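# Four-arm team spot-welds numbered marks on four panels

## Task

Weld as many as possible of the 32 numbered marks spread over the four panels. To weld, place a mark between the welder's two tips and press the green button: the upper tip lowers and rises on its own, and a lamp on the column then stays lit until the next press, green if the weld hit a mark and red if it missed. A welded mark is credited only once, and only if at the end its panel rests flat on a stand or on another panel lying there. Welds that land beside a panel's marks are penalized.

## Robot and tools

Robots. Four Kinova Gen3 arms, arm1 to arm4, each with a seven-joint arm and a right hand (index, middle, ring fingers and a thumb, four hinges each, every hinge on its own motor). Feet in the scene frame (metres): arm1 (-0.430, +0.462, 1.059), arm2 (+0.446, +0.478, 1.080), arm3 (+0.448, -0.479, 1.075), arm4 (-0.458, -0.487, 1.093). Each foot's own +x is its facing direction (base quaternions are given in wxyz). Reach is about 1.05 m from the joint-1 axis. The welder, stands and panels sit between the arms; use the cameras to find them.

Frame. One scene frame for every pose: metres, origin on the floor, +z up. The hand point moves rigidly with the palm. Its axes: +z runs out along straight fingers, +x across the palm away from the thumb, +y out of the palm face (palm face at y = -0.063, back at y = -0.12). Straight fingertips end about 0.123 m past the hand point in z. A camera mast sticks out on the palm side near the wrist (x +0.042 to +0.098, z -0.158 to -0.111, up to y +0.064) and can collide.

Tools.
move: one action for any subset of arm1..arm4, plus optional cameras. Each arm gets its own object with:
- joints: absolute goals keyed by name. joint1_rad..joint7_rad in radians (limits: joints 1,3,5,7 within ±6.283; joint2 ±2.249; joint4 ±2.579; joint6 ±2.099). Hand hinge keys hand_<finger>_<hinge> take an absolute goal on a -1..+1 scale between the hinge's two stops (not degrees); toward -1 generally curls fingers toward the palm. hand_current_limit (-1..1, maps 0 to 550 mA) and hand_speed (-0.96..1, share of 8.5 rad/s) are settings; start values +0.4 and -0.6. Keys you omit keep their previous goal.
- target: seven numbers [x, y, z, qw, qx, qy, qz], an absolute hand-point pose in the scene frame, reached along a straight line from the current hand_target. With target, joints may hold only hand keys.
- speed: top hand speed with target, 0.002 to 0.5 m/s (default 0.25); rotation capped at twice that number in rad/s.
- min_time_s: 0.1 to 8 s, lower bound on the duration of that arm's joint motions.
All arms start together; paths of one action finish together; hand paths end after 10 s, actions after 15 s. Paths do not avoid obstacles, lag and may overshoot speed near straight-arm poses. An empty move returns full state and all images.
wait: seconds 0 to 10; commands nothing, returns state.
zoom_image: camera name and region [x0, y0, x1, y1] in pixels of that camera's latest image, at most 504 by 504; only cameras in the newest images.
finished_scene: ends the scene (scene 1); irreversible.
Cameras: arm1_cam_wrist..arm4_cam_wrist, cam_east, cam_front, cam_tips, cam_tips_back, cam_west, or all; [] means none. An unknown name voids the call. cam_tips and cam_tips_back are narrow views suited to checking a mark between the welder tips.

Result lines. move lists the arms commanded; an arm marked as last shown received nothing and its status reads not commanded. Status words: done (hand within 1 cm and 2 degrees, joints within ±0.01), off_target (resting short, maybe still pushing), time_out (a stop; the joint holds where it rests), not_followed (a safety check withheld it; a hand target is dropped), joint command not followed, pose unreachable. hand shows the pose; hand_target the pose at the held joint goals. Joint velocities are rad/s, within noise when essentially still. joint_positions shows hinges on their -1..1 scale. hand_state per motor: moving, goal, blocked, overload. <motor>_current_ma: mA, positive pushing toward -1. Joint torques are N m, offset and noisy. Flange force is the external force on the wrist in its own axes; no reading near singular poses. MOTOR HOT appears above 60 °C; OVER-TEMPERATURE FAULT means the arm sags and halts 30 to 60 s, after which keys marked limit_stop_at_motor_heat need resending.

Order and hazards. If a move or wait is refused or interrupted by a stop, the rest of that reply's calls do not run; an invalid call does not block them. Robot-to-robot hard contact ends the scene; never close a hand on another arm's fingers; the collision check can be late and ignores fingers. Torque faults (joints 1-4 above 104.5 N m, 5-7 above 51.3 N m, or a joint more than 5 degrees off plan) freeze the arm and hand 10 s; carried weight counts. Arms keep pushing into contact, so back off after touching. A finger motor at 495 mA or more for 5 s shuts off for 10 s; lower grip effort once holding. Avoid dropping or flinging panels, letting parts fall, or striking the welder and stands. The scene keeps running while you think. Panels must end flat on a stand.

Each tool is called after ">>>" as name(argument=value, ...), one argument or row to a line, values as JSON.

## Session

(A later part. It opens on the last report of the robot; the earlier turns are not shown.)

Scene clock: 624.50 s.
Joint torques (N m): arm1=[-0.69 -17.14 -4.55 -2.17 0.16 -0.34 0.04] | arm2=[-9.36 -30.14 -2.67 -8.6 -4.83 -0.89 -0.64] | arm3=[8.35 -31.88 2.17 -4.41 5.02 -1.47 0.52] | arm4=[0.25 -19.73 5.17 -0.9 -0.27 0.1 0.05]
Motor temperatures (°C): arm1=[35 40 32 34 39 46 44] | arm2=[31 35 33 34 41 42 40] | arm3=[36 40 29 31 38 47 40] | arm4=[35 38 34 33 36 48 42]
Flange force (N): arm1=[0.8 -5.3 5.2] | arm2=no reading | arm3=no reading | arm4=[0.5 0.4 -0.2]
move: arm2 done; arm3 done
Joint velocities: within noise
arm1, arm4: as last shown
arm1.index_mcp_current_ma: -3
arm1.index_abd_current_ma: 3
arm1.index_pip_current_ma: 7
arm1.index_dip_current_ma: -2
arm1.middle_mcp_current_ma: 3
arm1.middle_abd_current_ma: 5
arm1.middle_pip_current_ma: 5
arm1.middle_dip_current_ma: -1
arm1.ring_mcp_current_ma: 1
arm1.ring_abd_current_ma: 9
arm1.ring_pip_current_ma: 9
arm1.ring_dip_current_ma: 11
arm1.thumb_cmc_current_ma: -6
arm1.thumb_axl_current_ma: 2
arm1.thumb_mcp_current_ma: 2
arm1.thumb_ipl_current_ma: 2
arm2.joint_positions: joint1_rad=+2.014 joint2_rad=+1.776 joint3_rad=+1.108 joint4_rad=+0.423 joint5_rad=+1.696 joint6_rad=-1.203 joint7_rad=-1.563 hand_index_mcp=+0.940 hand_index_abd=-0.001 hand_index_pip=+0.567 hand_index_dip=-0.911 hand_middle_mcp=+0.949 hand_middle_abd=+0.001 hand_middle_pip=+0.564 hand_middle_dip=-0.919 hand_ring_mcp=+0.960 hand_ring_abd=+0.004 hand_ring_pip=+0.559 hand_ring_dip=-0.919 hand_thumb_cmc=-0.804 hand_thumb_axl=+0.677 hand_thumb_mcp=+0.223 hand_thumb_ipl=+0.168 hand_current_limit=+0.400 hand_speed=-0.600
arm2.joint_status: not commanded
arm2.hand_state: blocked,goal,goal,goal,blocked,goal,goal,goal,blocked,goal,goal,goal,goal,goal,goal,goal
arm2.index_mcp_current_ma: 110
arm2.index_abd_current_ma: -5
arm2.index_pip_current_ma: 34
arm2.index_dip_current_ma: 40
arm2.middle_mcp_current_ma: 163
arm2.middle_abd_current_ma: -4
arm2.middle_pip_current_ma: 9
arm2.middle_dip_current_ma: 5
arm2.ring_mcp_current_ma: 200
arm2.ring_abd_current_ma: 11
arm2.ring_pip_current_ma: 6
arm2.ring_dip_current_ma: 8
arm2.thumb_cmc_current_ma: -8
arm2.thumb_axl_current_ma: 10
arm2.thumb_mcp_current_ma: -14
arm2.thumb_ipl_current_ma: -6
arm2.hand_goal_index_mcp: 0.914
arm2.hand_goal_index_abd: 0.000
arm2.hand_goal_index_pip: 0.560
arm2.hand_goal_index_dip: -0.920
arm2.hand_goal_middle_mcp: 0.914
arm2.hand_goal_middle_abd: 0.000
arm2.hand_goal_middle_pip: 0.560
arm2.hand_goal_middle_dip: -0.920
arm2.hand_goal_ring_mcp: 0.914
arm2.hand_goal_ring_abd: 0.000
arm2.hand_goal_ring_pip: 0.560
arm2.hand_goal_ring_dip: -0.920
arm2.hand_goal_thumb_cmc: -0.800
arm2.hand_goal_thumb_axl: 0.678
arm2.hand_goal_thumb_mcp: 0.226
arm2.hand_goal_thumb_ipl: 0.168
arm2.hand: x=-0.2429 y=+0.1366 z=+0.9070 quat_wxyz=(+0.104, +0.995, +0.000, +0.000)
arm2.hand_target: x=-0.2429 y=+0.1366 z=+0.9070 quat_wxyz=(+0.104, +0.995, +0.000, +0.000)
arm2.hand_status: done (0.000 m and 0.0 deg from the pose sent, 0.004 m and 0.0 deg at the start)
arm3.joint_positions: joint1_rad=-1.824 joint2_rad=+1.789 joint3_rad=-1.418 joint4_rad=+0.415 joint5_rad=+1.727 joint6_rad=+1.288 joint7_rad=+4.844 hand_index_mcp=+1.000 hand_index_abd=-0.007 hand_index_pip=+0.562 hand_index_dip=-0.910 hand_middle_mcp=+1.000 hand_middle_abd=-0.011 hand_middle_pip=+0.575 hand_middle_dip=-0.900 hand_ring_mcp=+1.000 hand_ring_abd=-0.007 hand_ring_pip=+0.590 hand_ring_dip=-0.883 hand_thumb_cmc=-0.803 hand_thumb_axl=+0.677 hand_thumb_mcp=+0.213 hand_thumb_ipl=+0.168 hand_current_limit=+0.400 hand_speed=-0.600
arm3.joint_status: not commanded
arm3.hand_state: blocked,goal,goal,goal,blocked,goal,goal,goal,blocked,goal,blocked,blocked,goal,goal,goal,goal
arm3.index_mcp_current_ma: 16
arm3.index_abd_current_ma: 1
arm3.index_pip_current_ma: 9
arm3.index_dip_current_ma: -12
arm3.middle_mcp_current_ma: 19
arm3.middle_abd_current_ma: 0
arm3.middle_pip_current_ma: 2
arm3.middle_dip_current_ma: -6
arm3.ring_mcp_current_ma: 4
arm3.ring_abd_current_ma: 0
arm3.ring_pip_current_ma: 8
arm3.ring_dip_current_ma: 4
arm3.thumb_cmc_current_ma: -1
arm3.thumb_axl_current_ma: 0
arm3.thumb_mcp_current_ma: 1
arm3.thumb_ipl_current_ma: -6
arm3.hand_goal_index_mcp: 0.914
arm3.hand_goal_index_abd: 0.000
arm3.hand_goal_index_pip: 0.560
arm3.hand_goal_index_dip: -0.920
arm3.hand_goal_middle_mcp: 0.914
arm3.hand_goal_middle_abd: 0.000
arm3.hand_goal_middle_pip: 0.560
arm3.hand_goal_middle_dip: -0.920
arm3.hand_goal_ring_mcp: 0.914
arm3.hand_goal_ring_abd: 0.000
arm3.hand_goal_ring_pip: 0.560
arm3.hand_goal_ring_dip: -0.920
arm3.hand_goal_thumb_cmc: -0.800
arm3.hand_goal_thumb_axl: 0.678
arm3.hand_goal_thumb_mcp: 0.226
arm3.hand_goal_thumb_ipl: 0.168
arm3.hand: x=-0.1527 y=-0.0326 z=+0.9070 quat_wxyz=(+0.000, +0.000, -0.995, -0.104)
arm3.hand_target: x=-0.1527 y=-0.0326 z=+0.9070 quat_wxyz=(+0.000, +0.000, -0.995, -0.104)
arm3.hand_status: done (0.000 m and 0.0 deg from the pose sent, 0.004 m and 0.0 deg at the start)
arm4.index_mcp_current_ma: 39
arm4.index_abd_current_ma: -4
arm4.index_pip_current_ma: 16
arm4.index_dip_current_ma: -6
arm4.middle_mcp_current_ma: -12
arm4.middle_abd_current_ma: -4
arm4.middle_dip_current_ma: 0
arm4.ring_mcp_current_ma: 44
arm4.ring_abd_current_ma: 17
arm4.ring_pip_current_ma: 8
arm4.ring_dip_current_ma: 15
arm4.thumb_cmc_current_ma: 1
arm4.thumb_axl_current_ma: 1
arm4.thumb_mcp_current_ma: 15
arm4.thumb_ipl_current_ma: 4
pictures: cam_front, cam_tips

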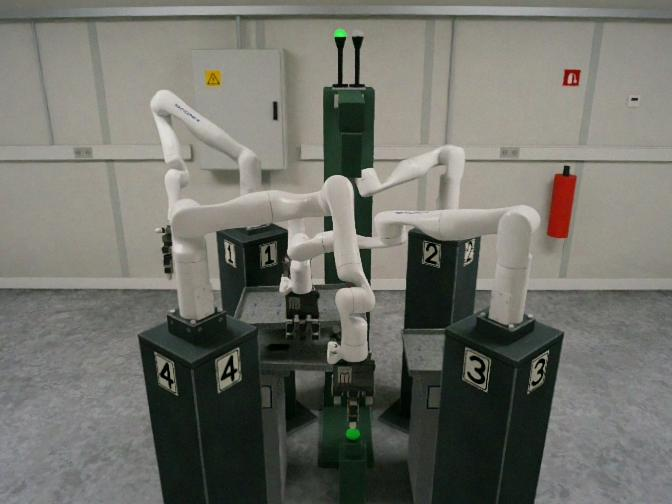

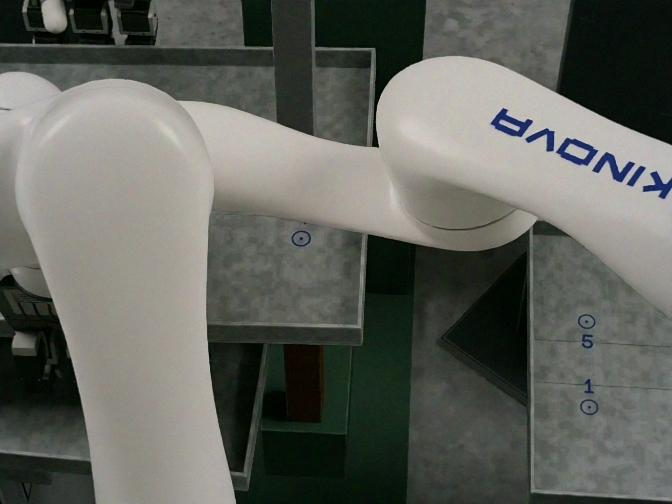

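>>> move(
  arm2={"target": [-0.2433, 0.1370, 0.8993, 0.1045, 0.9945, 0.0, 0.0], "speed": 0.04},
  arm3={"target": [-0.1531, -0.0322, 0.8993, 0.0, 0.0, 0.9945, 0.1045], "speed": 0.04},
  arm4={"target": [0.023, -0.503, 0.860, 0, 0, 1, 0], "speed": 0.06},
  cameras=[],
)

>>> wait(
  seconds=2.5,
  cameras=["cam_front", "cam_tips"],
)

>>> zoom_image(
  camera="cam_front",
  region=[300, 20, 400, 110],
)

>>> zoom_image(
  camera="cam_tips",
  region=[240, 180, 380, 300],
)

Scene clock: 626.17 s.
Joint torques (N m): arm1=[-0.65 -17.08 -4.55 -2.22 0.16 -0.27 0.01] | arm2=[-8.55 -29.78 -2.49 -8.33 -4.74 -0.12 -0.71] | arm3=[9.07 -30.04 2.97 -4.55 5.2 -1.79 0.75] | arm4=[0.23 -18.27 4.32 -0.82 -0.28 0.06 0.07]
Motor temperatures (°C): arm1=[35 39 32 34 39 46 44] | arm2=[31 35 33 34 41 42 40] | arm3=[36 40 29 31 38 47 40] | arm4=[35 38 34 33 36 48 42]
Flange force (N): arm1=[0.4 -5.0 4.7] | arm2=no reading | arm3=no reading | arm4=[0.4 0.4 -4.0]
move: arm2 done; arm3 done; arm4 done
Joint velocities: within noise
arm1: as last shown
arm1.index_mcp_current_ma: -10
arm1.index_abd_current_ma: 12
arm1.index_pip_current_ma: 10
arm1.index_dip_current_ma: 5
arm1.middle_mcp_current_ma: 4
arm1.middle_abd_current_ma: -4
arm1.middle_pip_current_ma: -5
arm1.middle_dip_current_ma: -4
arm1.ring_mcp_current_ma: 4
arm1.ring_abd_current_ma: 8
arm1.ring_pip_current_ma: 8
arm1.ring_dip_current_ma: 14
arm1.thumb_cmc_current_ma: -3
arm1.thumb_axl_current_ma: 0
arm1.thumb_mcp_current_ma: 3
arm1.thumb_ipl_current_ma: 1
arm2.joint_positions: joint1_rad=+2.027 joint2_rad=+1.793 joint3_rad=+1.111 joint4_rad=+0.391 joint5_rad=+1.698 joint6_rad=-1.196 joint7_rad=-1.579 hand_index_mcp=+0.943 hand_index_abd=-0.010 hand_index_pip=+0.586 hand_index_dip=-0.896 hand_middle_mcp=+0.948 hand_middle_abd=+0.001 hand_middle_pip=+0.564 hand_middle_dip=-0.919 hand_ring_mcp=+0.960 hand_ring_abd=-0.005 hand_ring_pip=+0.559 hand_ring_dip=-0.919 hand_thumb_cmc=-0.804 hand_thumb_axl=+0.677 hand_thumb_mcp=+0.223 hand_thumb_ipl=+0.168 hand_current_limit=+0.400 hand_speed=-0.600
arm2.joint_status: not commanded
arm2.hand_state: blocked,goal,blocked,blocked,blocked,goal,goal,goal,blocked,goal,goal,goal,goal,goal,goal,goal
arm2.index_mcp_current_ma: 120
arm2.index_abd_current_ma: -29
arm2.index_pip_current_ma: 110
arm2.index_dip_current_ma: 98
arm2.middle_mcp_current_ma: 163
arm2.middle_abd_current_ma: 1
arm2.middle_pip_current_ma: 14
arm2.middle_dip_current_ma: 0
arm2.ring_mcp_current_ma: 208
arm2.ring_abd_current_ma: -15
arm2.ring_pip_current_ma: 7
arm2.ring_dip_current_ma: 10
arm2.thumb_cmc_current_ma: -6
arm2.thumb_axl_current_ma: 10
arm2.thumb_mcp_current_ma: -13
arm2.thumb_ipl_current_ma: -3
arm2.hand_goal_index_mcp: 0.914
arm2.hand_goal_index_abd: 0.000
arm2.hand_goal_index_pip: 0.560
arm2.hand_goal_index_dip: -0.920
arm2.hand_goal_middle_mcp: 0.914
arm2.hand_goal_middle_abd: 0.000
arm2.hand_goal_middle_pip: 0.560
arm2.hand_goal_middle_dip: -0.920
arm2.hand_goal_ring_mcp: 0.914
arm2.hand_goal_ring_abd: 0.000
arm2.hand_goal_ring_pip: 0.560
arm2.hand_goal_ring_dip: -0.920
arm2.hand_goal_thumb_cmc: -0.800
arm2.hand_goal_thumb_axl: 0.678
arm2.hand_goal_thumb_mcp: 0.226
arm2.hand_goal_thumb_ipl: 0.168
arm2.hand: x=-0.2433 y=+0.1370 z=+0.8993 quat_wxyz=(+0.105, +0.995, +0.000, +0.000)
arm2.hand_target: x=-0.2433 y=+0.1370 z=+0.8993 quat_wxyz=(+0.105, +0.995, +0.000, +0.000)
arm2.hand_status: done (0.000 m and 0.0 deg from the pose sent, 0.008 m and 0.0 deg at the start)
arm3.joint_positions: joint1_rad=-1.837 joint2_rad=+1.801 joint3_rad=-1.420 joint4_rad=+0.383 joint5_rad=+1.725 joint6_rad=+1.275 joint7_rad=+4.860 hand_index_mcp=+1.001 hand_index_abd=+0.015 hand_index_pip=+0.562 hand_index_dip=-0.910 hand_middle_mcp=+1.000 hand_middle_abd=+0.008 hand_middle_pip=+0.584 hand_middle_dip=-0.886 hand_ring_mcp=+0.999 hand_ring_abd=+0.018 hand_ring_pip=+0.615 hand_ring_dip=-0.855 hand_thumb_cmc=-0.803 hand_thumb_axl=+0.677 hand_thumb_mcp=+0.213 hand_thumb_ipl=+0.168 hand_current_limit=+0.400 hand_speed=-0.600
arm3.joint_status: not commanded
arm3.hand_state: blocked,goal,goal,goal,blocked,goal,blocked,blocked,blocked,goal,blocked,blocked,goal,goal,goal,goal
arm3.index_mcp_current_ma: 21
arm3.index_abd_current_ma: 9
arm3.index_pip_current_ma: 11
arm3.index_dip_current_ma: -6
arm3.middle_mcp_current_ma: 18
arm3.middle_abd_current_ma: 2
arm3.middle_pip_current_ma: 6
arm3.middle_dip_current_ma: -3
arm3.ring_mcp_current_ma: 8
arm3.ring_abd_current_ma: 4
arm3.ring_pip_current_ma: 5
arm3.ring_dip_current_ma: 2
arm3.thumb_cmc_current_ma: 3
arm3.thumb_axl_current_ma: -6
arm3.thumb_mcp_current_ma: -9
arm3.thumb_ipl_current_ma: -9
arm3.hand_goal_index_mcp: 0.914
arm3.hand_goal_index_abd: 0.000
arm3.hand_goal_index_pip: 0.560
arm3.hand_goal_index_dip: -0.920
arm3.hand_goal_middle_mcp: 0.914
arm3.hand_goal_middle_abd: 0.000
arm3.hand_goal_middle_pip: 0.560
arm3.hand_goal_middle_dip: -0.920
arm3.hand_goal_ring_mcp: 0.914
arm3.hand_goal_ring_abd: 0.000
arm3.hand_goal_ring_pip: 0.560
arm3.hand_goal_ring_dip: -0.920
arm3.hand_goal_thumb_cmc: -0.800
arm3.hand_goal_thumb_axl: 0.678
arm3.hand_goal_thumb_mcp: 0.226
arm3.hand_goal_thumb_ipl: 0.168
arm3.hand: x=-0.1531 y=-0.0322 z=+0.8993 quat_wxyz=(+0.000, +0.000, -0.995, -0.104)
arm3.hand_target: x=-0.1531 y=-0.0322 z=+0.8993 quat_wxyz=(+0.000, +0.000, -0.995, -0.104)
arm3.hand_status: done (0.000 m and 0.0 deg from the pose sent, 0.008 m and 0.0 deg at the start)
arm4.joint_positions: joint1_rad=+2.198 joint2_rad=+1.536 joint3_rad=+0.707 joint4_rad=+1.623 joint5_rad=-1.580 joint6_rad=+0.709 joint7_rad=+2.899 hand_index_mcp=+0.145 hand_index_abd=-0.007 hand_index_pip=-0.488 hand_index_dip=+0.004 hand_middle_mcp=+0.747 hand_middle_abd=+0.002 hand_middle_pip=+0.577 hand_middle_dip=+0.700 hand_ring_mcp=+0.142 hand_ring_abd=-0.007 hand_ring_pip=-0.488 hand_ring_dip=+0.005 hand_thumb_cmc=-0.569 hand_thumb_axl=+0.677 hand_thumb_mcp=+0.219 hand_thumb_ipl=+0.168 hand_current_limit=+0.400 hand_speed=-0.600
arm4.joint_status: not commanded
arm4.hand_state: blocked,goal,goal,goal,goal,goal,goal,goal,blocked,goal,goal,goal,goal,goal,goal,goal
arm4.index_mcp_current_ma: 49
arm4.index_abd_current_ma: 3
arm4.index_pip_current_ma: 15
arm4.index_dip_current_ma: 5
arm4.middle_mcp_current_ma: -10
arm4.middle_abd_current_ma: 5
arm4.middle_pip_current_ma: 4
arm4.middle_dip_current_ma: -15
arm4.ring_mcp_current_ma: 55
arm4.ring_abd_current_ma: 10
arm4.ring_pip_current_ma: 18
arm4.ring_dip_current_ma: 15
arm4.thumb_cmc_current_ma: 10
arm4.thumb_axl_current_ma: 3
arm4.thumb_mcp_current_ma: 5
arm4.thumb_ipl_current_ma: -10
arm4.hand_goal_index_mcp: 0.100
arm4.hand_goal_index_abd: 0.000
arm4.hand_goal_index_pip: -0.500
arm4.hand_goal_index_dip: 0.000
arm4.hand_goal_middle_mcp: 0.754
arm4.hand_goal_middle_abd: 0.000
arm4.hand_goal_middle_pip: 0.576
arm4.hand_goal_middle_dip: 0.696
arm4.hand_goal_ring_mcp: 0.100
arm4.hand_goal_ring_abd: 0.000
arm4.hand_goal_ring_pip: -0.500
arm4.hand_goal_ring_dip: 0.000
arm4.hand_goal_thumb_cmc: -0.570
arm4.hand_goal_thumb_axl: 0.678
arm4.hand_goal_thumb_mcp: 0.226
arm4.hand_goal_thumb_ipl: 0.168
arm4.hand: x=+0.0230 y=-0.5030 z=+0.8600 quat_wxyz=(+0.000, +0.000, +1.000, +0.000)
arm4.hand_target: x=+0.0230 y=-0.5030 z=+0.8600 quat_wxyz=(+0.000, +0.000, +1.000, +0.000)
arm4.hand_status: done (0.000 m and 0.0 deg from the pose sent, 0.020 m and 0.0 deg at the start)

Scene clock: 628.67 s.
Joint torques (N m): arm1=[-0.62 -17.17 -4.48 -2.23 0.17 -0.32 0.08] | arm2=[-8.72 -30.2 -2.63 -8.5 -4.82 -0.25 -0.8] | arm3=[8.28 -30.45 2.52 -4.25 4.74 -1.39 0.49] | arm4=[0.22 -18.27 4.54 -0.85 -0.29 0.11 0.08]
Motor temperatures (°C): arm1=[35 39 32 33 39 46 44] | arm2=[31 35 33 34 41 42 40] | arm3=[36 40 29 31 38 47 40] | arm4=[35 38 34 33 36 48 42]
Flange force (N): arm1=[1.1 -5.2 5.3] | arm2=no reading | arm3=no reading | arm4=[0.8 0.6 -3.9]
Joint velocities: within noise
arm1.joint_positions: joint1_rad=+0.406 joint2_rad=+0.911 joint3_rad=-0.553 joint4_rad=+2.248 joint5_rad=+2.208 joint6_rad=+0.213 joint7_rad=+5.047 hand_index_mcp=+0.997 hand_index_abd=-0.011 hand_index_pip=+0.585 hand_index_dip=+0.711 hand_middle_mcp=+0.995 hand_middle_abd=-0.010 hand_middle_pip=+0.585 hand_middle_dip=+0.714 hand_ring_mcp=+0.995 hand_ring_abd=-0.015 hand_ring_pip=+0.590 hand_ring_dip=+0.703 hand_thumb_cmc=-0.573 hand_thumb_axl=+0.677 hand_thumb_mcp=+0.212 hand_thumb_ipl=+0.168 hand_current_limit=+0.400 hand_speed=-0.600
arm1.joint_status: not commanded
arm1.hand_state: goal,goal,goal,goal,goal,goal,goal,goal,goal,goal,goal,goal,goal,goal,goal,goal
arm1.index_mcp_current_ma: -8
arm1.index_abd_current_ma: 12
arm1.index_pip_current_ma: 14
arm1.index_dip_current_ma: 2
arm1.middle_mcp_current_ma: 9
arm1.middle_abd_current_ma: -4
arm1.middle_pip_current_ma: -4
arm1.middle_dip_current_ma: 0
arm1.ring_mcp_current_ma: 6
arm1.ring_abd_current_ma: 11
arm1.ring_pip_current_ma: 15
arm1.ring_dip_current_ma: 16
arm1.thumb_cmc_current_ma: -5
arm1.thumb_axl_current_ma: -6
arm1.thumb_mcp_current_ma: -4
arm1.thumb_ipl_current_ma: -5
arm1.hand_goal_index_mcp: 1.000
arm1.hand_goal_index_abd: 0.000
arm1.hand_goal_index_pip: 0.578
arm1.hand_goal_index_dip: 0.696
arm1.hand_goal_middle_mcp: 1.000
arm1.hand_goal_middle_abd: 0.000
arm1.hand_goal_middle_pip: 0.578
arm1.hand_goal_middle_dip: 0.696
arm1.hand_goal_ring_mcp: 1.000
arm1.hand_goal_ring_abd: 0.000
arm1.hand_goal_ring_pip: 0.578
arm1.hand_goal_ring_dip: 0.696
arm1.hand_goal_thumb_cmc: -0.570
arm1.hand_goal_thumb_axl: 0.678
arm1.hand_goal_thumb_mcp: 0.226
arm1.hand_goal_thumb_ipl: 0.168
arm1.hand: x=-0.7200 y=+0.1000 z=+1.0500 quat_wxyz=(-0.156, -0.988, +0.000, +0.000)
arm1.hand_target: x=-0.7200 y=+0.1000 z=+1.0500 quat_wxyz=(-0.156, -0.988, +0.000, +0.000)
arm1.hand_status: not commanded
arm2.joint_positions: joint1_rad=+2.027 joint2_rad=+1.793 joint3_rad=+1.111 joint4_rad=+0.391 joint5_rad=+1.698 joint6_rad=-1.196 joint7_rad=-1.579 hand_index_mcp=+0.942 hand_index_abd=-0.009 hand_index_pip=+0.584 hand_index_dip=-0.896 hand_middle_mcp=+0.949 hand_middle_abd=+0.001 hand_middle_pip=+0.559 hand_middle_dip=-0.919 hand_ring_mcp=+0.963 hand_ring_abd=-0.005 hand_ring_pip=+0.560 hand_ring_dip=-0.919 hand_thumb_cmc=-0.804 hand_thumb_axl=+0.677 hand_thumb_mcp=+0.223 hand_thumb_ipl=+0.168 hand_current_limit=+0.400 hand_speed=-0.600
arm2.joint_status: not commanded
arm2.hand_state: blocked,goal,blocked,blocked,blocked,goal,goal,goal,blocked,goal,goal,goal,goal,goal,goal,goal
arm2.index_mcp_current_ma: 119
arm2.index_abd_current_ma: -25
arm2.index_pip_current_ma: 108
arm2.index_dip_current_ma: 97
arm2.middle_mcp_current_ma: 165
arm2.middle_abd_current_ma: -1
arm2.middle_pip_current_ma: -9
arm2.middle_dip_current_ma: 7
arm2.ring_mcp_current_ma: 221
arm2.ring_abd_current_ma: -11
arm2.ring_pip_current_ma: 7
arm2.ring_dip_current_ma: 8
arm2.thumb_cmc_current_ma: -7
arm2.thumb_axl_current_ma: 7
arm2.thumb_mcp_current_ma: -13
arm2.thumb_ipl_current_ma: -4
arm2.hand_goal_index_mcp: 0.914
arm2.hand_goal_index_abd: 0.000
arm2.hand_goal_index_pip: 0.560
arm2.hand_goal_index_dip: -0.920
arm2.hand_goal_middle_mcp: 0.914
arm2.hand_goal_middle_abd: 0.000
arm2.hand_goal_middle_pip: 0.560
arm2.hand_goal_middle_dip: -0.920
arm2.hand_goal_ring_mcp: 0.914
arm2.hand_goal_ring_abd: 0.000
arm2.hand_goal_ring_pip: 0.560
arm2.hand_goal_ring_dip: -0.920
arm2.hand_goal_thumb_cmc: -0.800
arm2.hand_goal_thumb_axl: 0.678
arm2.hand_goal_thumb_mcp: 0.226
arm2.hand_goal_thumb_ipl: 0.168
arm2.hand: x=-0.2433 y=+0.1370 z=+0.8994 quat_wxyz=(+0.105, +0.995, +0.000, +0.000)
arm2.hand_target: x=-0.2433 y=+0.1370 z=+0.8993 quat_wxyz=(+0.105, +0.995, +0.000, +0.000)
arm2.hand_status: done (0.000 m and 0.0 deg from the pose sent, 0.008 m and 0.0 deg at the start)
arm3.joint_positions: joint1_rad=-1.837 joint2_rad=+1.801 joint3_rad=-1.420 joint4_rad=+0.383 joint5_rad=+1.725 joint6_rad=+1.275 joint7_rad=+4.860 hand_index_mcp=+1.000 hand_index_abd=+0.015 hand_index_pip=+0.562 hand_index_dip=-0.910 hand_middle_mcp=+1.000 hand_middle_abd=+0.008 hand_middle_pip=+0.575 hand_middle_dip=-0.896 hand_ring_mcp=+0.997 hand_ring_abd=+0.018 hand_ring_pip=+0.605 hand_ring_dip=-0.866 hand_thumb_cmc=-0.803 hand_thumb_axl=+0.677 hand_thumb_mcp=+0.213 hand_thumb_ipl=+0.168 hand_current_limit=+0.400 hand_speed=-0.600
arm3.joint_status: not commanded
arm3.hand_state: blocked,goal,goal,goal,blocked,goal,goal,blocked,blocked,goal,blocked,blocked,goal,goal,goal,goal
arm3.index_mcp_current_ma: 13
arm3.index_abd_current_ma: 8
arm3.index_pip_current_ma: 6
arm3.index_dip_current_ma: -5
arm3.middle_mcp_current_ma: 13
arm3.middle_abd_current_ma: 6
arm3.middle_pip_current_ma: 11
arm3.middle_dip_current_ma: -11
arm3.ring_mcp_current_ma: 7
arm3.ring_abd_current_ma: 3
arm3.ring_pip_current_ma: 11
arm3.ring_dip_current_ma: 5
arm3.thumb_cmc_current_ma: -6
arm3.thumb_axl_current_ma: -1
arm3.thumb_mcp_current_ma: -1
arm3.thumb_ipl_current_ma: -12
arm3.hand_goal_index_mcp: 0.914
arm3.hand_goal_index_abd: 0.000
arm3.hand_goal_index_pip: 0.560
arm3.hand_goal_index_dip: -0.920
arm3.hand_goal_middle_mcp: 0.914
arm3.hand_goal_middle_abd: 0.000
arm3.hand_goal_middle_pip: 0.560
arm3.hand_goal_middle_dip: -0.920
arm3.hand_goal_ring_mcp: 0.914
arm3.hand_goal_ring_abd: 0.000
arm3.hand_goal_ring_pip: 0.560
arm3.hand_goal_ring_dip: -0.920
arm3.hand_goal_thumb_cmc: -0.800
arm3.hand_goal_thumb_axl: 0.678
arm3.hand_goal_thumb_mcp: 0.226
arm3.hand_goal_thumb_ipl: 0.168
arm3.hand: x=-0.1530 y=-0.0322 z=+0.8992 quat_wxyz=(+0.000, +0.000, -0.995, -0.104)
arm3.hand_target: x=-0.1531 y=-0.0322 z=+0.8993 quat_wxyz=(+0.000, +0.000, -0.995, -0.105)
arm3.hand_status: done (0.000 m and 0.0 deg from the pose sent, 0.008 m and 0.0 deg at the start)
arm4.joint_positions: joint1_rad=+2.198 joint2_rad=+1.536 joint3_rad=+0.707 joint4_rad=+1.623 joint5_rad=-1.580 joint6_rad=+0.709 joint7_rad=+2.899 hand_index_mcp=+0.145 hand_index_abd=-0.007 hand_index_pip=-0.488 hand_index_dip=+0.004 hand_middle_mcp=+0.747 hand_middle_abd=+0.002 hand_middle_pip=+0.577 hand_middle_dip=+0.700 hand_ring_mcp=+0.142 hand_ring_abd=-0.007 hand_ring_pip=-0.488 hand_ring_dip=+0.005 hand_thumb_cmc=-0.569 hand_thumb_axl=+0.677 hand_thumb_mcp=+0.219 hand_thumb_ipl=+0.168 hand_current_limit=+0.400 hand_speed=-0.600
arm4.joint_status: not commanded
arm4.hand_state: blocked,goal,goal,goal,goal,goal,goal,goal,blocked,goal,goal,goal,goal,goal,goal,goal
arm4.index_mcp_current_ma: 33
arm4.index_abd_current_ma: 5
arm4.index_pip_current_ma: -1
arm4.index_dip_current_ma: 11
arm4.middle_mcp_current_ma: -15
arm4.middle_abd_current_ma: -12
arm4.middle_pip_current_ma: -5
arm4.middle_dip_current_ma: 7
arm4.ring_mcp_current_ma: 16
arm4.ring_abd_current_ma: 7
arm4.ring_pip_current_ma: -10
arm4.ring_dip_current_ma: 21
arm4.thumb_cmc_current_ma: 9
arm4.thumb_axl_current_ma: 6
arm4.thumb_mcp_current_ma: -2
arm4.thumb_ipl_current_ma: -2
arm4.hand_goal_index_mcp: 0.100
arm4.hand_goal_index_abd: 0.000
arm4.hand_goal_index_pip: -0.500
arm4.hand_goal_index_dip: 0.000
arm4.hand_goal_middle_mcp: 0.754
arm4.hand_goal_middle_abd: 0.000
arm4.hand_goal_middle_pip: 0.576
arm4.hand_goal_middle_dip: 0.696
arm4.hand_goal_ring_mcp: 0.100
arm4.hand_goal_ring_abd: 0.000
arm4.hand_goal_ring_pip: -0.500
arm4.hand_goal_ring_dip: 0.000
arm4.hand_goal_thumb_cmc: -0.570
arm4.hand_goal_thumb_axl: 0.678
arm4.hand_goal_thumb_mcp: 0.226
arm4.hand_goal_thumb_ipl: 0.168
arm4.hand: x=+0.0230 y=-0.5030 z=+0.8600 quat_wxyz=(+0.000, +0.000, +1.000, +0.000)
arm4.hand_target: x=+0.0230 y=-0.5030 z=+0.8600 quat_wxyz=(+0.000, +0.000, +1.000, +0.000)
arm4.hand_status: done (0.000 m and 0.0 deg from the pose sent, 0.020 m and 0.0 deg at the start)
wait: 2.50 s; at rest by 0.70 s

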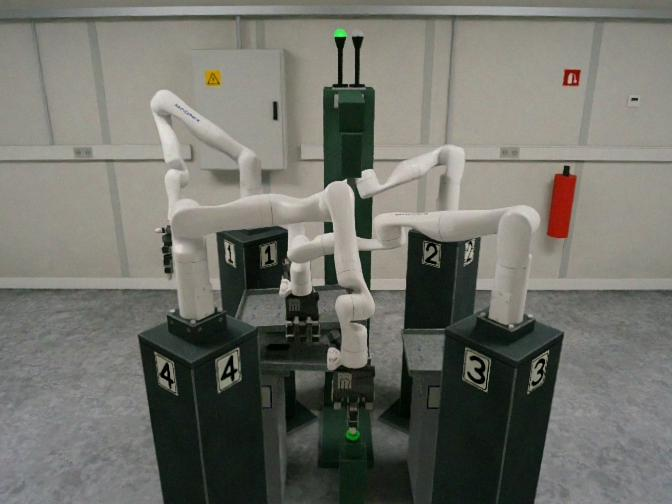

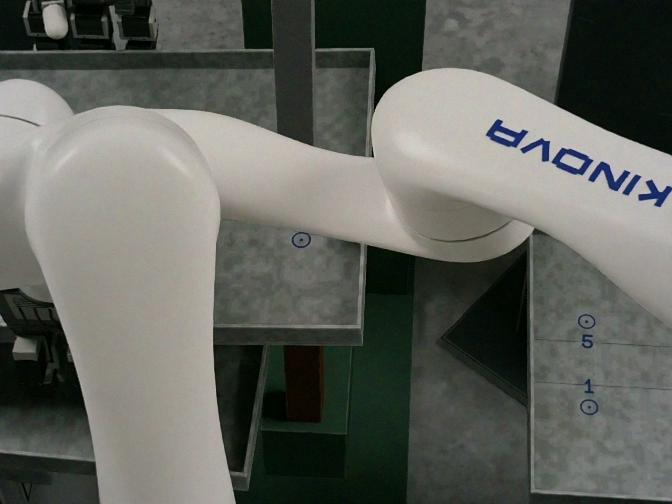

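Scaled by 5.040.

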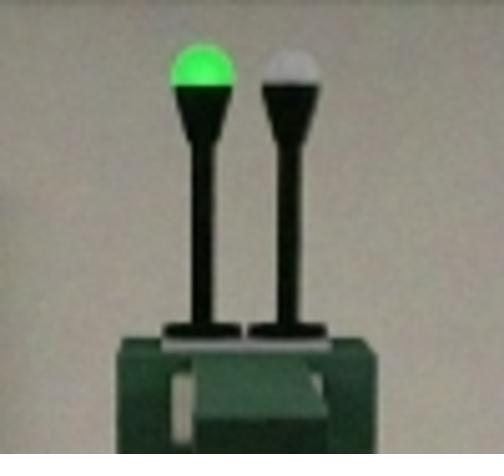

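Scaled by 3.600.

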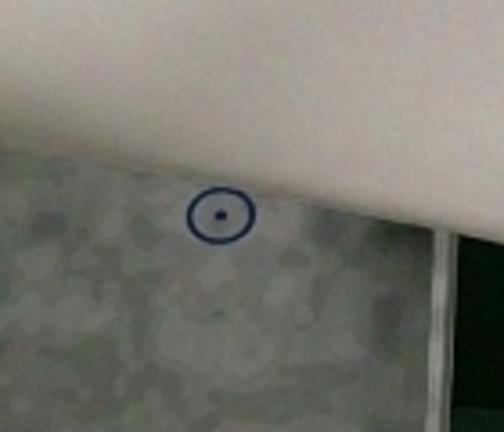

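>>> move(
  arm2={"target": [-0.2433, 0.1370, 0.9110, 0.1045, 0.9945, 0.0, 0.0], "speed": 0.05},
  arm3={"target": [-0.1531, -0.0322, 0.9110, 0.0, 0.0, 0.9945, 0.1045], "speed": 0.05},
  arm4={"target": [0.023, -0.503, 0.880, 0, 0, 1, 0], "speed": 0.08},
  cameras=[],
)

>>> move(
  arm2={"target": [-0.1759, 0.0658, 0.9150, 0.1043, 0.99265, -0.06071, -0.00638], "speed": 0.07},
  arm3={"target": [-0.1070, -0.1131, 0.9150, 0.00638, 0.06071, 0.99265, 0.1043], "speed": 0.07},
  cameras=[],
)

>>> move(
  arm2={"target": [-0.2359, 0.0658, 0.9080, 0.1043, 0.99265, -0.06071, -0.00638], "speed": 0.06},
  arm3={"target": [-0.1670, -0.1131, 0.9080, 0.00638, 0.06071, 0.99265, 0.1043], "speed": 0.06},
  cameras=["cam_tips", "cam_tips_back"],
)

>>> zoom_image(
  camera="cam_tips",
  region=[240, 180, 380, 300],
)

Scene clock: 632.60 s.
Joint torques (N m): arm1=[-0.6 -17.2 -4.54 -2.24 0.19 -0.3 0.03] | arm2=[-8.24 -30.45 -2.11 -8.1 -4.62 -0.4 -0.76] | arm3=[7.99 -31.11 2 -4.08 4.71 -0.97 0.53] | arm4=[0.12 -19.78 5.2 -0.99 -0.27 0.06 0.06]
Motor temperatures (°C): arm1=[35 39 32 33 39 46 44] | arm2=[31 35 33 34 41 42 40] | arm3=[36 40 29 31 38 47 40] | arm4=[35 38 34 33 36 48 42]
Flange force (N): arm1=[0.7 -5.0 5.2] | arm2=no reading | arm3=no reading | arm4=[0.7 0.2 -0.2]
move: arm2 done; arm3 done; arm4 done
Joint velocities: within noise
arm1: as last shown
arm1.index_mcp_current_ma: -17
arm1.index_abd_current_ma: 10
arm1.index_pip_current_ma: 7
arm1.index_dip_current_ma: 6
arm1.middle_mcp_current_ma: 1
arm1.middle_abd_current_ma: 6
arm1.middle_pip_current_ma: 3
arm1.middle_dip_current_ma: 6
arm1.ring_abd_current_ma: 10
arm1.ring_pip_current_ma: 9
arm1.ring_dip_current_ma: 11
arm1.thumb_cmc_current_ma: 0
arm1.thumb_axl_current_ma: -3
arm1.thumb_mcp_current_ma: -6
arm1.thumb_ipl_current_ma: -3
arm2.joint_positions: joint1_rad=+2.011 joint2_rad=+1.769 joint3_rad=+1.108 joint4_rad=+0.433 joint5_rad=+1.696 joint6_rad=-1.207 joint7_rad=-1.558 hand_index_mcp=+0.941 hand_index_abd=-0.009 hand_index_pip=+0.584 hand_index_dip=-0.896 hand_middle_mcp=+0.949 hand_middle_abd=+0.001 hand_middle_pip=+0.559 hand_middle_dip=-0.919 hand_ring_mcp=+0.963 hand_ring_abd=+0.000 hand_ring_pip=+0.560 hand_ring_dip=-0.919 hand_thumb_cmc=-0.804 hand_thumb_axl=+0.677 hand_thumb_mcp=+0.222 hand_thumb_ipl=+0.168 hand_current_limit=+0.400 hand_speed=-0.600
arm2.joint_status: not commanded
arm2.hand_state: blocked,goal,blocked,blocked,blocked,goal,goal,goal,blocked,goal,goal,goal,goal,goal,goal,goal
arm2.index_mcp_current_ma: 113
arm2.index_abd_current_ma: -24
arm2.index_pip_current_ma: 107
arm2.index_dip_current_ma: 94
arm2.middle_mcp_current_ma: 165
arm2.middle_abd_current_ma: -5
arm2.middle_pip_current_ma: -9
arm2.middle_dip_current_ma: -2
arm2.ring_mcp_current_ma: 216
arm2.ring_abd_current_ma: 4
arm2.ring_pip_current_ma: 6
arm2.ring_dip_current_ma: 9
arm2.thumb_cmc_current_ma: -12
arm2.thumb_axl_current_ma: 9
arm2.thumb_mcp_current_ma: -17
arm2.thumb_ipl_current_ma: -4
arm2.hand_goal_index_mcp: 0.914
arm2.hand_goal_index_abd: 0.000
arm2.hand_goal_index_pip: 0.560
arm2.hand_goal_index_dip: -0.920
arm2.hand_goal_middle_mcp: 0.914
arm2.hand_goal_middle_abd: 0.000
arm2.hand_goal_middle_pip: 0.560
arm2.hand_goal_middle_dip: -0.920
arm2.hand_goal_ring_mcp: 0.914
arm2.hand_goal_ring_abd: 0.000
arm2.hand_goal_ring_pip: 0.560
arm2.hand_goal_ring_dip: -0.920
arm2.hand_goal_thumb_cmc: -0.800
arm2.hand_goal_thumb_axl: 0.678
arm2.hand_goal_thumb_mcp: 0.226
arm2.hand_goal_thumb_ipl: 0.168
arm2.hand: x=-0.2433 y=+0.1370 z=+0.9110 quat_wxyz=(+0.105, +0.995, +0.000, +0.000)
arm2.hand_target: x=-0.2433 y=+0.1370 z=+0.9110 quat_wxyz=(+0.105, +0.995, +0.000, +0.000)
arm2.hand_status: done (0.000 m and 0.0 deg from the pose sent, 0.012 m and 0.0 deg at the start)
arm3.joint_positions: joint1_rad=-1.822 joint2_rad=+1.783 joint3_rad=-1.419 joint4_rad=+0.421 joint5_rad=+1.726 joint6_rad=+1.293 joint7_rad=+4.842 hand_index_mcp=+1.000 hand_index_abd=+0.014 hand_index_pip=+0.562 hand_index_dip=-0.910 hand_middle_mcp=+1.000 hand_middle_abd=+0.007 hand_middle_pip=+0.575 hand_middle_dip=-0.896 hand_ring_mcp=+0.997 hand_ring_abd=+0.018 hand_ring_pip=+0.605 hand_ring_dip=-0.867 hand_thumb_cmc=-0.803 hand_thumb_axl=+0.677 hand_thumb_mcp=+0.213 hand_thumb_ipl=+0.168 hand_current_limit=+0.400 hand_speed=-0.600
arm3.joint_status: not commanded
arm3.hand_state: blocked,goal,goal,goal,blocked,goal,goal,blocked,blocked,goal,blocked,blocked,goal,goal,goal,goal
arm3.index_mcp_current_ma: 16
arm3.index_abd_current_ma: 8
arm3.index_pip_current_ma: 11
arm3.index_dip_current_ma: -10
arm3.middle_mcp_current_ma: 23
arm3.middle_abd_current_ma: 4
arm3.middle_pip_current_ma: 3
arm3.middle_dip_current_ma: -7
arm3.ring_mcp_current_ma: 14
arm3.ring_abd_current_ma: 0
arm3.ring_pip_current_ma: 8
arm3.ring_dip_current_ma: 2
arm3.thumb_cmc_current_ma: -3
arm3.thumb_axl_current_ma: -2
arm3.thumb_mcp_current_ma: -1
arm3.thumb_ipl_current_ma: -5
arm3.hand_goal_index_mcp: 0.914
arm3.hand_goal_index_abd: 0.000
arm3.hand_goal_index_pip: 0.560
arm3.hand_goal_index_dip: -0.920
arm3.hand_goal_middle_mcp: 0.914
arm3.hand_goal_middle_abd: 0.000
arm3.hand_goal_middle_pip: 0.560
arm3.hand_goal_middle_dip: -0.920
arm3.hand_goal_ring_mcp: 0.914
arm3.hand_goal_ring_abd: 0.000
arm3.hand_goal_ring_pip: 0.560
arm3.hand_goal_ring_dip: -0.920
arm3.hand_goal_thumb_cmc: -0.800
arm3.hand_goal_thumb_axl: 0.678
arm3.hand_goal_thumb_mcp: 0.226
arm3.hand_goal_thumb_ipl: 0.168
arm3.hand: x=-0.1531 y=-0.0322 z=+0.9110 quat_wxyz=(+0.000, +0.000, -0.995, -0.105)
arm3.hand_target: x=-0.1531 y=-0.0322 z=+0.9110 quat_wxyz=(+0.000, +0.000, -0.995, -0.105)
arm3.hand_status: done (0.000 m and 0.0 deg from the pose sent, 0.012 m and 0.0 deg at the start)
arm4.joint_positions: joint1_rad=+2.189 joint2_rad=+1.496 joint3_rad=+0.724 joint4_rad=+1.655 joint5_rad=-1.555 joint6_rad=+0.725 joint7_rad=+2.893 hand_index_mcp=+0.145 hand_index_abd=-0.010 hand_index_pip=-0.488 hand_index_dip=+0.004 hand_middle_mcp=+0.746 hand_middle_abd=+0.005 hand_middle_pip=+0.577 hand_middle_dip=+0.700 hand_ring_mcp=+0.142 hand_ring_abd=-0.009 hand_ring_pip=-0.488 hand_ring_dip=+0.005 hand_thumb_cmc=-0.570 hand_thumb_axl=+0.677 hand_thumb_mcp=+0.219 hand_thumb_ipl=+0.168 hand_current_limit=+0.400 hand_speed=-0.600
arm4.joint_status: not commanded
arm4.hand_state: blocked,goal,goal,goal,goal,goal,goal,goal,blocked,goal,goal,goal,goal,goal,goal,goal
arm4.index_mcp_current_ma: 39
arm4.index_abd_current_ma: 6
arm4.index_pip_current_ma: 2
arm4.index_dip_current_ma: 14
arm4.middle_mcp_current_ma: 0
arm4.middle_abd_current_ma: 10
arm4.middle_pip_current_ma: -10
arm4.middle_dip_current_ma: 0
arm4.ring_mcp_current_ma: 36
arm4.ring_abd_current_ma: 7
arm4.ring_pip_current_ma: -3
arm4.ring_dip_current_ma: 5
arm4.thumb_cmc_current_ma: 16
arm4.thumb_axl_current_ma: -6
arm4.thumb_mcp_current_ma: 0
arm4.thumb_ipl_current_ma: -1
arm4.hand_goal_index_mcp: 0.100
arm4.hand_goal_index_abd: 0.000
arm4.hand_goal_index_pip: -0.500
arm4.hand_goal_index_dip: 0.000
arm4.hand_goal_middle_mcp: 0.754
arm4.hand_goal_middle_abd: 0.000
arm4.hand_goal_middle_pip: 0.576
arm4.hand_goal_middle_dip: 0.696
arm4.hand_goal_ring_mcp: 0.100
arm4.hand_goal_ring_abd: 0.000
arm4.hand_goal_ring_pip: -0.500
arm4.hand_goal_ring_dip: 0.000
arm4.hand_goal_thumb_cmc: -0.570
arm4.hand_goal_thumb_axl: 0.678
arm4.hand_goal_thumb_mcp: 0.226
arm4.hand_goal_thumb_ipl: 0.168
arm4.hand: x=+0.0230 y=-0.5030 z=+0.8800 quat_wxyz=(+0.000, +0.000, +1.000, +0.000)
arm4.hand_target: x=+0.0230 y=-0.5030 z=+0.8800 quat_wxyz=(+0.000, +0.000, +1.000, +0.000)
arm4.hand_status: done (0.000 m and 0.0 deg from the pose sent, 0.020 m and 0.0 deg at the start)

Scene clock: 634.57 s.
Joint torques (N m): arm1=[-0.65 -17.15 -4.56 -2.21 0.21 -0.37 0.03] | arm2=[-5.88 -30.75 2.03 -7.59 -4.23 -0.25 -0.72] | arm3=[8.22 -28.09 -0.98 -3.53 4.26 1.93 0.1] | arm4=[0.2 -19.74 5.24 -1.09 -0.25 0.08 0.07]
Motor temperatures (°C): arm1=[35 39 32 33 39 46 44] | arm2=[31 35 33 34 41 42 40] | arm3=[36 40 29 31 38 47 40] | arm4=[35 38 34 33 36 48 42]
Flange force (N): arm1=[0.8 -5.1 5.2] | arm2=[1.2 -12.9 -1.6] | arm3=[9.1 -11.3 0.2] | arm4=[1.1 0.5 -0.4]
move: arm2 done; arm3 done
Joint velocities: within noise
arm1, arm4: as last shown
arm1.index_mcp_current_ma: -12
arm1.index_abd_current_ma: 13
arm1.index_pip_current_ma: 11
arm1.index_dip_current_ma: 2
arm1.middle_mcp_current_ma: -5
arm1.middle_abd_current_ma: -3
arm1.middle_pip_current_ma: 10
arm1.middle_dip_current_ma: 4
arm1.ring_mcp_current_ma: 1
arm1.ring_abd_current_ma: 12
arm1.ring_pip_current_ma: 7
arm1.ring_dip_current_ma: 15
arm1.thumb_cmc_current_ma: -4
arm1.thumb_axl_current_ma: 5
arm1.thumb_mcp_current_ma: -7
arm1.thumb_ipl_current_ma: -4
arm2.joint_positions: joint1_rad=+1.691 joint2_rad=+1.680 joint3_rad=+1.035 joint4_rad=+0.899 joint5_rad=+1.606 joint6_rad=-1.098 joint7_rad=-1.525 hand_index_mcp=+0.938 hand_index_abd=-0.009 hand_index_pip=+0.583 hand_index_dip=-0.896 hand_middle_mcp=+0.949 hand_middle_abd=+0.001 hand_middle_pip=+0.559 hand_middle_dip=-0.919 hand_ring_mcp=+0.965 hand_ring_abd=+0.004 hand_ring_pip=+0.560 hand_ring_dip=-0.919 hand_thumb_cmc=-0.804 hand_thumb_axl=+0.677 hand_thumb_mcp=+0.222 hand_thumb_ipl=+0.168 hand_current_limit=+0.400 hand_speed=-0.600
arm2.joint_status: not commanded
arm2.hand_state: blocked,goal,blocked,blocked,blocked,goal,goal,goal,blocked,goal,goal,goal,goal,goal,goal,goal
arm2.index_mcp_current_ma: 98
arm2.index_abd_current_ma: -24
arm2.index_pip_current_ma: 104
arm2.index_dip_current_ma: 91
arm2.middle_mcp_current_ma: 166
arm2.middle_abd_current_ma: -1
arm2.middle_pip_current_ma: -10
arm2.middle_dip_current_ma: 3
arm2.ring_mcp_current_ma: 227
arm2.ring_abd_current_ma: 14
arm2.ring_pip_current_ma: 1
arm2.ring_dip_current_ma: 6
arm2.thumb_cmc_current_ma: -7
arm2.thumb_axl_current_ma: 8
arm2.thumb_mcp_current_ma: -9
arm2.thumb_ipl_current_ma: -8
arm2.hand_goal_index_mcp: 0.914
arm2.hand_goal_index_abd: 0.000
arm2.hand_goal_index_pip: 0.560
arm2.hand_goal_index_dip: -0.920
arm2.hand_goal_middle_mcp: 0.914
arm2.hand_goal_middle_abd: 0.000
arm2.hand_goal_middle_pip: 0.560
arm2.hand_goal_middle_dip: -0.920
arm2.hand_goal_ring_mcp: 0.914
arm2.hand_goal_ring_abd: 0.000
arm2.hand_goal_ring_pip: 0.560
arm2.hand_goal_ring_dip: -0.920
arm2.hand_goal_thumb_cmc: -0.800
arm2.hand_goal_thumb_axl: 0.678
arm2.hand_goal_thumb_mcp: 0.226
arm2.hand_goal_thumb_ipl: 0.168
arm2.hand: x=-0.1759 y=+0.0658 z=+0.9150 quat_wxyz=(+0.104, +0.993, -0.061, -0.006)
arm2.hand_target: x=-0.1759 y=+0.0658 z=+0.9150 quat_wxyz=(+0.104, +0.993, -0.061, -0.006)
arm2.hand_status: done (0.000 m and 0.0 deg from the pose sent, 0.098 m and 7.0 deg at the start)
arm3.joint_positions: joint1_rad=-1.714 joint2_rad=+1.760 joint3_rad=-1.375 joint4_rad=+0.889 joint5_rad=+1.789 joint6_rad=+1.377 joint7_rad=+4.358 hand_index_mcp=+1.000 hand_index_abd=+0.014 hand_index_pip=+0.562 hand_index_dip=-0.910 hand_middle_mcp=+1.000 hand_middle_abd=+0.002 hand_middle_pip=+0.577 hand_middle_dip=-0.896 hand_ring_mcp=+1.000 hand_ring_abd=+0.014 hand_ring_pip=+0.604 hand_ring_dip=-0.867 hand_thumb_cmc=-0.803 hand_thumb_axl=+0.677 hand_thumb_mcp=+0.213 hand_thumb_ipl=+0.168 hand_current_limit=+0.400 hand_speed=-0.600
arm3.joint_status: not commanded
arm3.hand_state: blocked,goal,goal,goal,blocked,goal,goal,blocked,blocked,goal,blocked,blocked,goal,goal,goal,goal
arm3.index_mcp_current_ma: 15
arm3.index_abd_current_ma: 5
arm3.index_pip_current_ma: 11
arm3.index_dip_current_ma: -7
arm3.middle_mcp_current_ma: 22
arm3.middle_abd_current_ma: -4
arm3.middle_pip_current_ma: 6
arm3.middle_dip_current_ma: -6
arm3.ring_mcp_current_ma: 13
arm3.ring_abd_current_ma: 11
arm3.ring_pip_current_ma: 5
arm3.ring_dip_current_ma: 5
arm3.thumb_cmc_current_ma: -4
arm3.thumb_axl_current_ma: -2
arm3.thumb_mcp_current_ma: 7
arm3.thumb_ipl_current_ma: -12
arm3.hand_goal_index_mcp: 0.914
arm3.hand_goal_index_abd: 0.000
arm3.hand_goal_index_pip: 0.560
arm3.hand_goal_index_dip: -0.920
arm3.hand_goal_middle_mcp: 0.914
arm3.hand_goal_middle_abd: 0.000
arm3.hand_goal_middle_pip: 0.560
arm3.hand_goal_middle_dip: -0.920
arm3.hand_goal_ring_mcp: 0.914
arm3.hand_goal_ring_abd: 0.000
arm3.hand_goal_ring_pip: 0.560
arm3.hand_goal_ring_dip: -0.920
arm3.hand_goal_thumb_cmc: -0.800
arm3.hand_goal_thumb_axl: 0.678
arm3.hand_goal_thumb_mcp: 0.226
arm3.hand_goal_thumb_ipl: 0.168
arm3.hand: x=-0.1070 y=-0.1131 z=+0.9150 quat_wxyz=(-0.006, -0.061, -0.993, -0.104)
arm3.hand_target: x=-0.1070 y=-0.1131 z=+0.9150 quat_wxyz=(-0.006, -0.061, -0.993, -0.104)
arm3.hand_status: done (0.000 m and 0.0 deg from the pose sent, 0.093 m and 7.0 deg at the start)
arm4.index_mcp_current_ma: 48
arm4.index_abd_current_ma: 0
arm4.index_pip_current_ma: 7
arm4.index_dip_current_ma: -5
arm4.middle_mcp_current_ma: -13
arm4.middle_abd_current_ma: -11
arm4.middle_pip_current_ma: -7
arm4.middle_dip_current_ma: 1
arm4.ring_mcp_current_ma: 35
arm4.ring_abd_current_ma: 13
arm4.ring_pip_current_ma: 3
arm4.ring_dip_current_ma: 1
arm4.thumb_cmc_current_ma: 5
arm4.thumb_axl_current_ma: -5
arm4.thumb_mcp_current_ma: -17
arm4.thumb_ipl_current_ma: -8

Scene clock: 636.30 s.
Joint torques (N m): arm1=[-0.65 -17.21 -4.6 -2.17 0.19 -0.32 0.07] | arm2=[-7.24 -32.13 -1.56 -8.33 -4.46 0.9 -0.67] | arm3=[9.44 -29.56 2.8 -4.53 4.79 0.49 0.08] | arm4=[0.25 -19.66 5.21 -0.97 -0.27 0.12 0.08]
Motor temperatures (°C): arm1=[35 39 32 33 39 46 44] | arm2=[31 35 33 34 41 42 40] | arm3=[36 40 29 31 38 47 40] | arm4=[35 38 34 33 36 48 42]
Flange force (N): arm1=[0.5 -5.0 5.3] | arm2=no reading | arm3=no reading | arm4=[0.7 0.6 -0.4]
move: arm2 done; arm3 done
Joint velocities: within noise
arm1, arm4: as last shown
arm1.index_mcp_current_ma: -5
arm1.index_abd_current_ma: 14
arm1.index_dip_current_ma: 4
arm1.middle_mcp_current_ma: 5
arm1.middle_abd_current_ma: 2
arm1.middle_pip_current_ma: 3
arm1.middle_dip_current_ma: 5
arm1.ring_mcp_current_ma: 3
arm1.ring_abd_current_ma: 9
arm1.ring_pip_current_ma: 6
arm1.ring_dip_current_ma: 4
arm1.thumb_cmc_current_ma: 4
arm1.thumb_axl_current_ma: 3
arm1.thumb_mcp_current_ma: -4
arm1.thumb_ipl_current_ma: 1
arm2.joint_positions: joint1_rad=+1.909 joint2_rad=+1.781 joint3_rad=+1.122 joint4_rad=+0.401 joint5_rad=+1.694 joint6_rad=-1.161 joint7_rad=-1.809 hand_index_mcp=+0.939 hand_index_abd=-0.009 hand_index_pip=+0.583 hand_index_dip=-0.897 hand_middle_mcp=+0.951 hand_middle_abd=+0.001 hand_middle_pip=+0.559 hand_middle_dip=-0.919 hand_ring_mcp=+0.968 hand_ring_abd=+0.004 hand_ring_pip=+0.559 hand_ring_dip=-0.919 hand_thumb_cmc=-0.804 hand_thumb_axl=+0.677 hand_thumb_mcp=+0.223 hand_thumb_ipl=+0.168 hand_current_limit=+0.400 hand_speed=-0.600
arm2.joint_status: not commanded
arm2.hand_state: blocked,goal,blocked,blocked,blocked,goal,goal,goal,blocked,goal,goal,goal,goal,goal,goal,goal
arm2.index_mcp_current_ma: 103
arm2.index_abd_current_ma: -23
arm2.index_pip_current_ma: 103
arm2.index_dip_current_ma: 91
arm2.middle_mcp_current_ma: 171
arm2.middle_abd_current_ma: -1
arm2.middle_pip_current_ma: -8
arm2.middle_dip_current_ma: 2
arm2.ring_mcp_current_ma: 246
arm2.ring_abd_current_ma: 12
arm2.ring_pip_current_ma: 4
arm2.ring_dip_current_ma: 5
arm2.thumb_cmc_current_ma: -10
arm2.thumb_axl_current_ma: 4
arm2.thumb_mcp_current_ma: -11
arm2.thumb_ipl_current_ma: -2
arm2.hand_goal_index_mcp: 0.914
arm2.hand_goal_index_abd: 0.000
arm2.hand_goal_index_pip: 0.560
arm2.hand_goal_index_dip: -0.920
arm2.hand_goal_middle_mcp: 0.914
arm2.hand_goal_middle_abd: 0.000
arm2.hand_goal_middle_pip: 0.560
arm2.hand_goal_middle_dip: -0.920
arm2.hand_goal_ring_mcp: 0.914
arm2.hand_goal_ring_abd: 0.000
arm2.hand_goal_ring_pip: 0.560
arm2.hand_goal_ring_dip: -0.920
arm2.hand_goal_thumb_cmc: -0.800
arm2.hand_goal_thumb_axl: 0.678
arm2.hand_goal_thumb_mcp: 0.226
arm2.hand_goal_thumb_ipl: 0.168
arm2.hand: x=-0.2359 y=+0.0658 z=+0.9080 quat_wxyz=(+0.104, +0.993, -0.061, -0.006)
arm2.hand_target: x=-0.2359 y=+0.0658 z=+0.9080 quat_wxyz=(+0.104, +0.993, -0.061, -0.006)
arm2.hand_status: done (0.000 m and 0.0 deg from the pose sent, 0.060 m and 0.0 deg at the start)
arm3.joint_positions: joint1_rad=-1.943 joint2_rad=+1.788 joint3_rad=-1.425 joint4_rad=+0.415 joint5_rad=+1.732 joint6_rad=+1.340 joint7_rad=+4.608 hand_index_mcp=+1.000 hand_index_abd=+0.012 hand_index_pip=+0.562 hand_index_dip=-0.910 hand_middle_mcp=+1.000 hand_middle_abd=+0.002 hand_middle_pip=+0.579 hand_middle_dip=-0.896 hand_ring_mcp=+1.000 hand_ring_abd=+0.014 hand_ring_pip=+0.604 hand_ring_dip=-0.867 hand_thumb_cmc=-0.803 hand_thumb_axl=+0.677 hand_thumb_mcp=+0.213 hand_thumb_ipl=+0.168 hand_current_limit=+0.400 hand_speed=-0.600
arm3.joint_status: not commanded
arm3.hand_state: blocked,goal,goal,goal,blocked,goal,goal,blocked,blocked,goal,blocked,blocked,goal,goal,goal,goal
arm3.index_mcp_current_ma: 9
arm3.index_abd_current_ma: 16
arm3.index_pip_current_ma: 13
arm3.index_dip_current_ma: -10
arm3.middle_mcp_current_ma: 18
arm3.middle_abd_current_ma: 5
arm3.middle_pip_current_ma: 8
arm3.middle_dip_current_ma: -10
arm3.ring_mcp_current_ma: 12
arm3.ring_abd_current_ma: 3
arm3.ring_pip_current_ma: 12
arm3.ring_dip_current_ma: 9
arm3.thumb_cmc_current_ma: -6
arm3.thumb_axl_current_ma: 0
arm3.thumb_mcp_current_ma: 1
arm3.thumb_ipl_current_ma: -8
arm3.hand_goal_index_mcp: 0.914
arm3.hand_goal_index_abd: 0.000
arm3.hand_goal_index_pip: 0.560
arm3.hand_goal_index_dip: -0.920
arm3.hand_goal_middle_mcp: 0.914
arm3.hand_goal_middle_abd: 0.000
arm3.hand_goal_middle_pip: 0.560
arm3.hand_goal_middle_dip: -0.920
arm3.hand_goal_ring_mcp: 0.914
arm3.hand_goal_ring_abd: 0.000
arm3.hand_goal_ring_pip: 0.560
arm3.hand_goal_ring_dip: -0.920
arm3.hand_goal_thumb_cmc: -0.800
arm3.hand_goal_thumb_axl: 0.678
arm3.hand_goal_thumb_mcp: 0.226
arm3.hand_goal_thumb_ipl: 0.168
arm3.hand: x=-0.1670 y=-0.1131 z=+0.9080 quat_wxyz=(-0.006, -0.061, -0.993, -0.104)
arm3.hand_target: x=-0.1670 y=-0.1131 z=+0.9080 quat_wxyz=(-0.006, -0.061, -0.993, -0.104)
arm3.hand_status: done (0.000 m and 0.0 deg from the pose sent, 0.060 m and 0.0 deg at the start)
arm4.index_mcp_current_ma: 50
arm4.index_abd_current_ma: -7
arm4.index_pip_current_ma: 18
arm4.index_dip_current_ma: 9
arm4.middle_mcp_current_ma: -15
arm4.middle_abd_current_ma: 6
arm4.middle_pip_current_ma: -9
arm4.middle_dip_current_ma: 7
arm4.ring_mcp_current_ma: 33
arm4.ring_abd_current_ma: 17
arm4.ring_pip_current_ma: 1
arm4.ring_dip_current_ma: 6
arm4.thumb_cmc_current_ma: 7
arm4.thumb_axl_current_ma: -7
arm4.thumb_mcp_current_ma: 8
arm4.thumb_ipl_current_ma: -9

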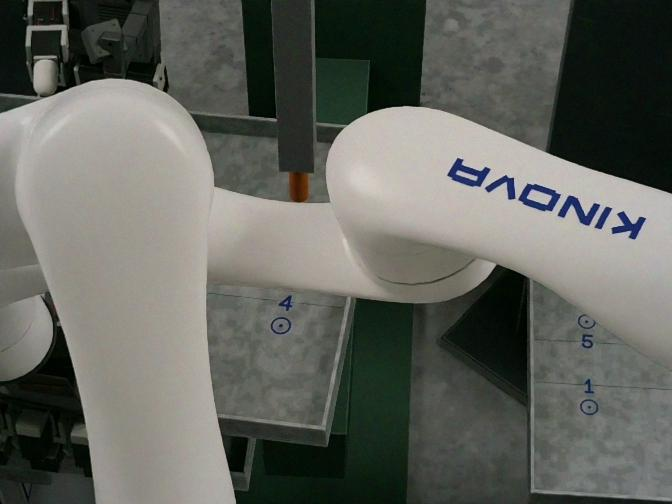

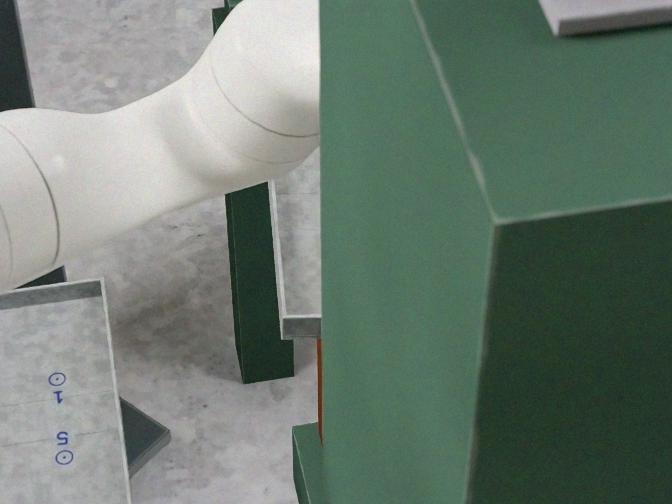

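Scaled by 3.600.

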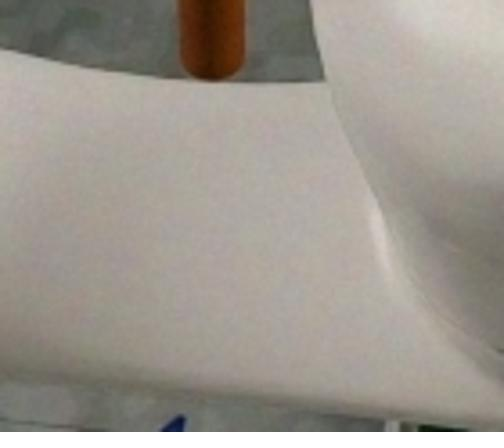

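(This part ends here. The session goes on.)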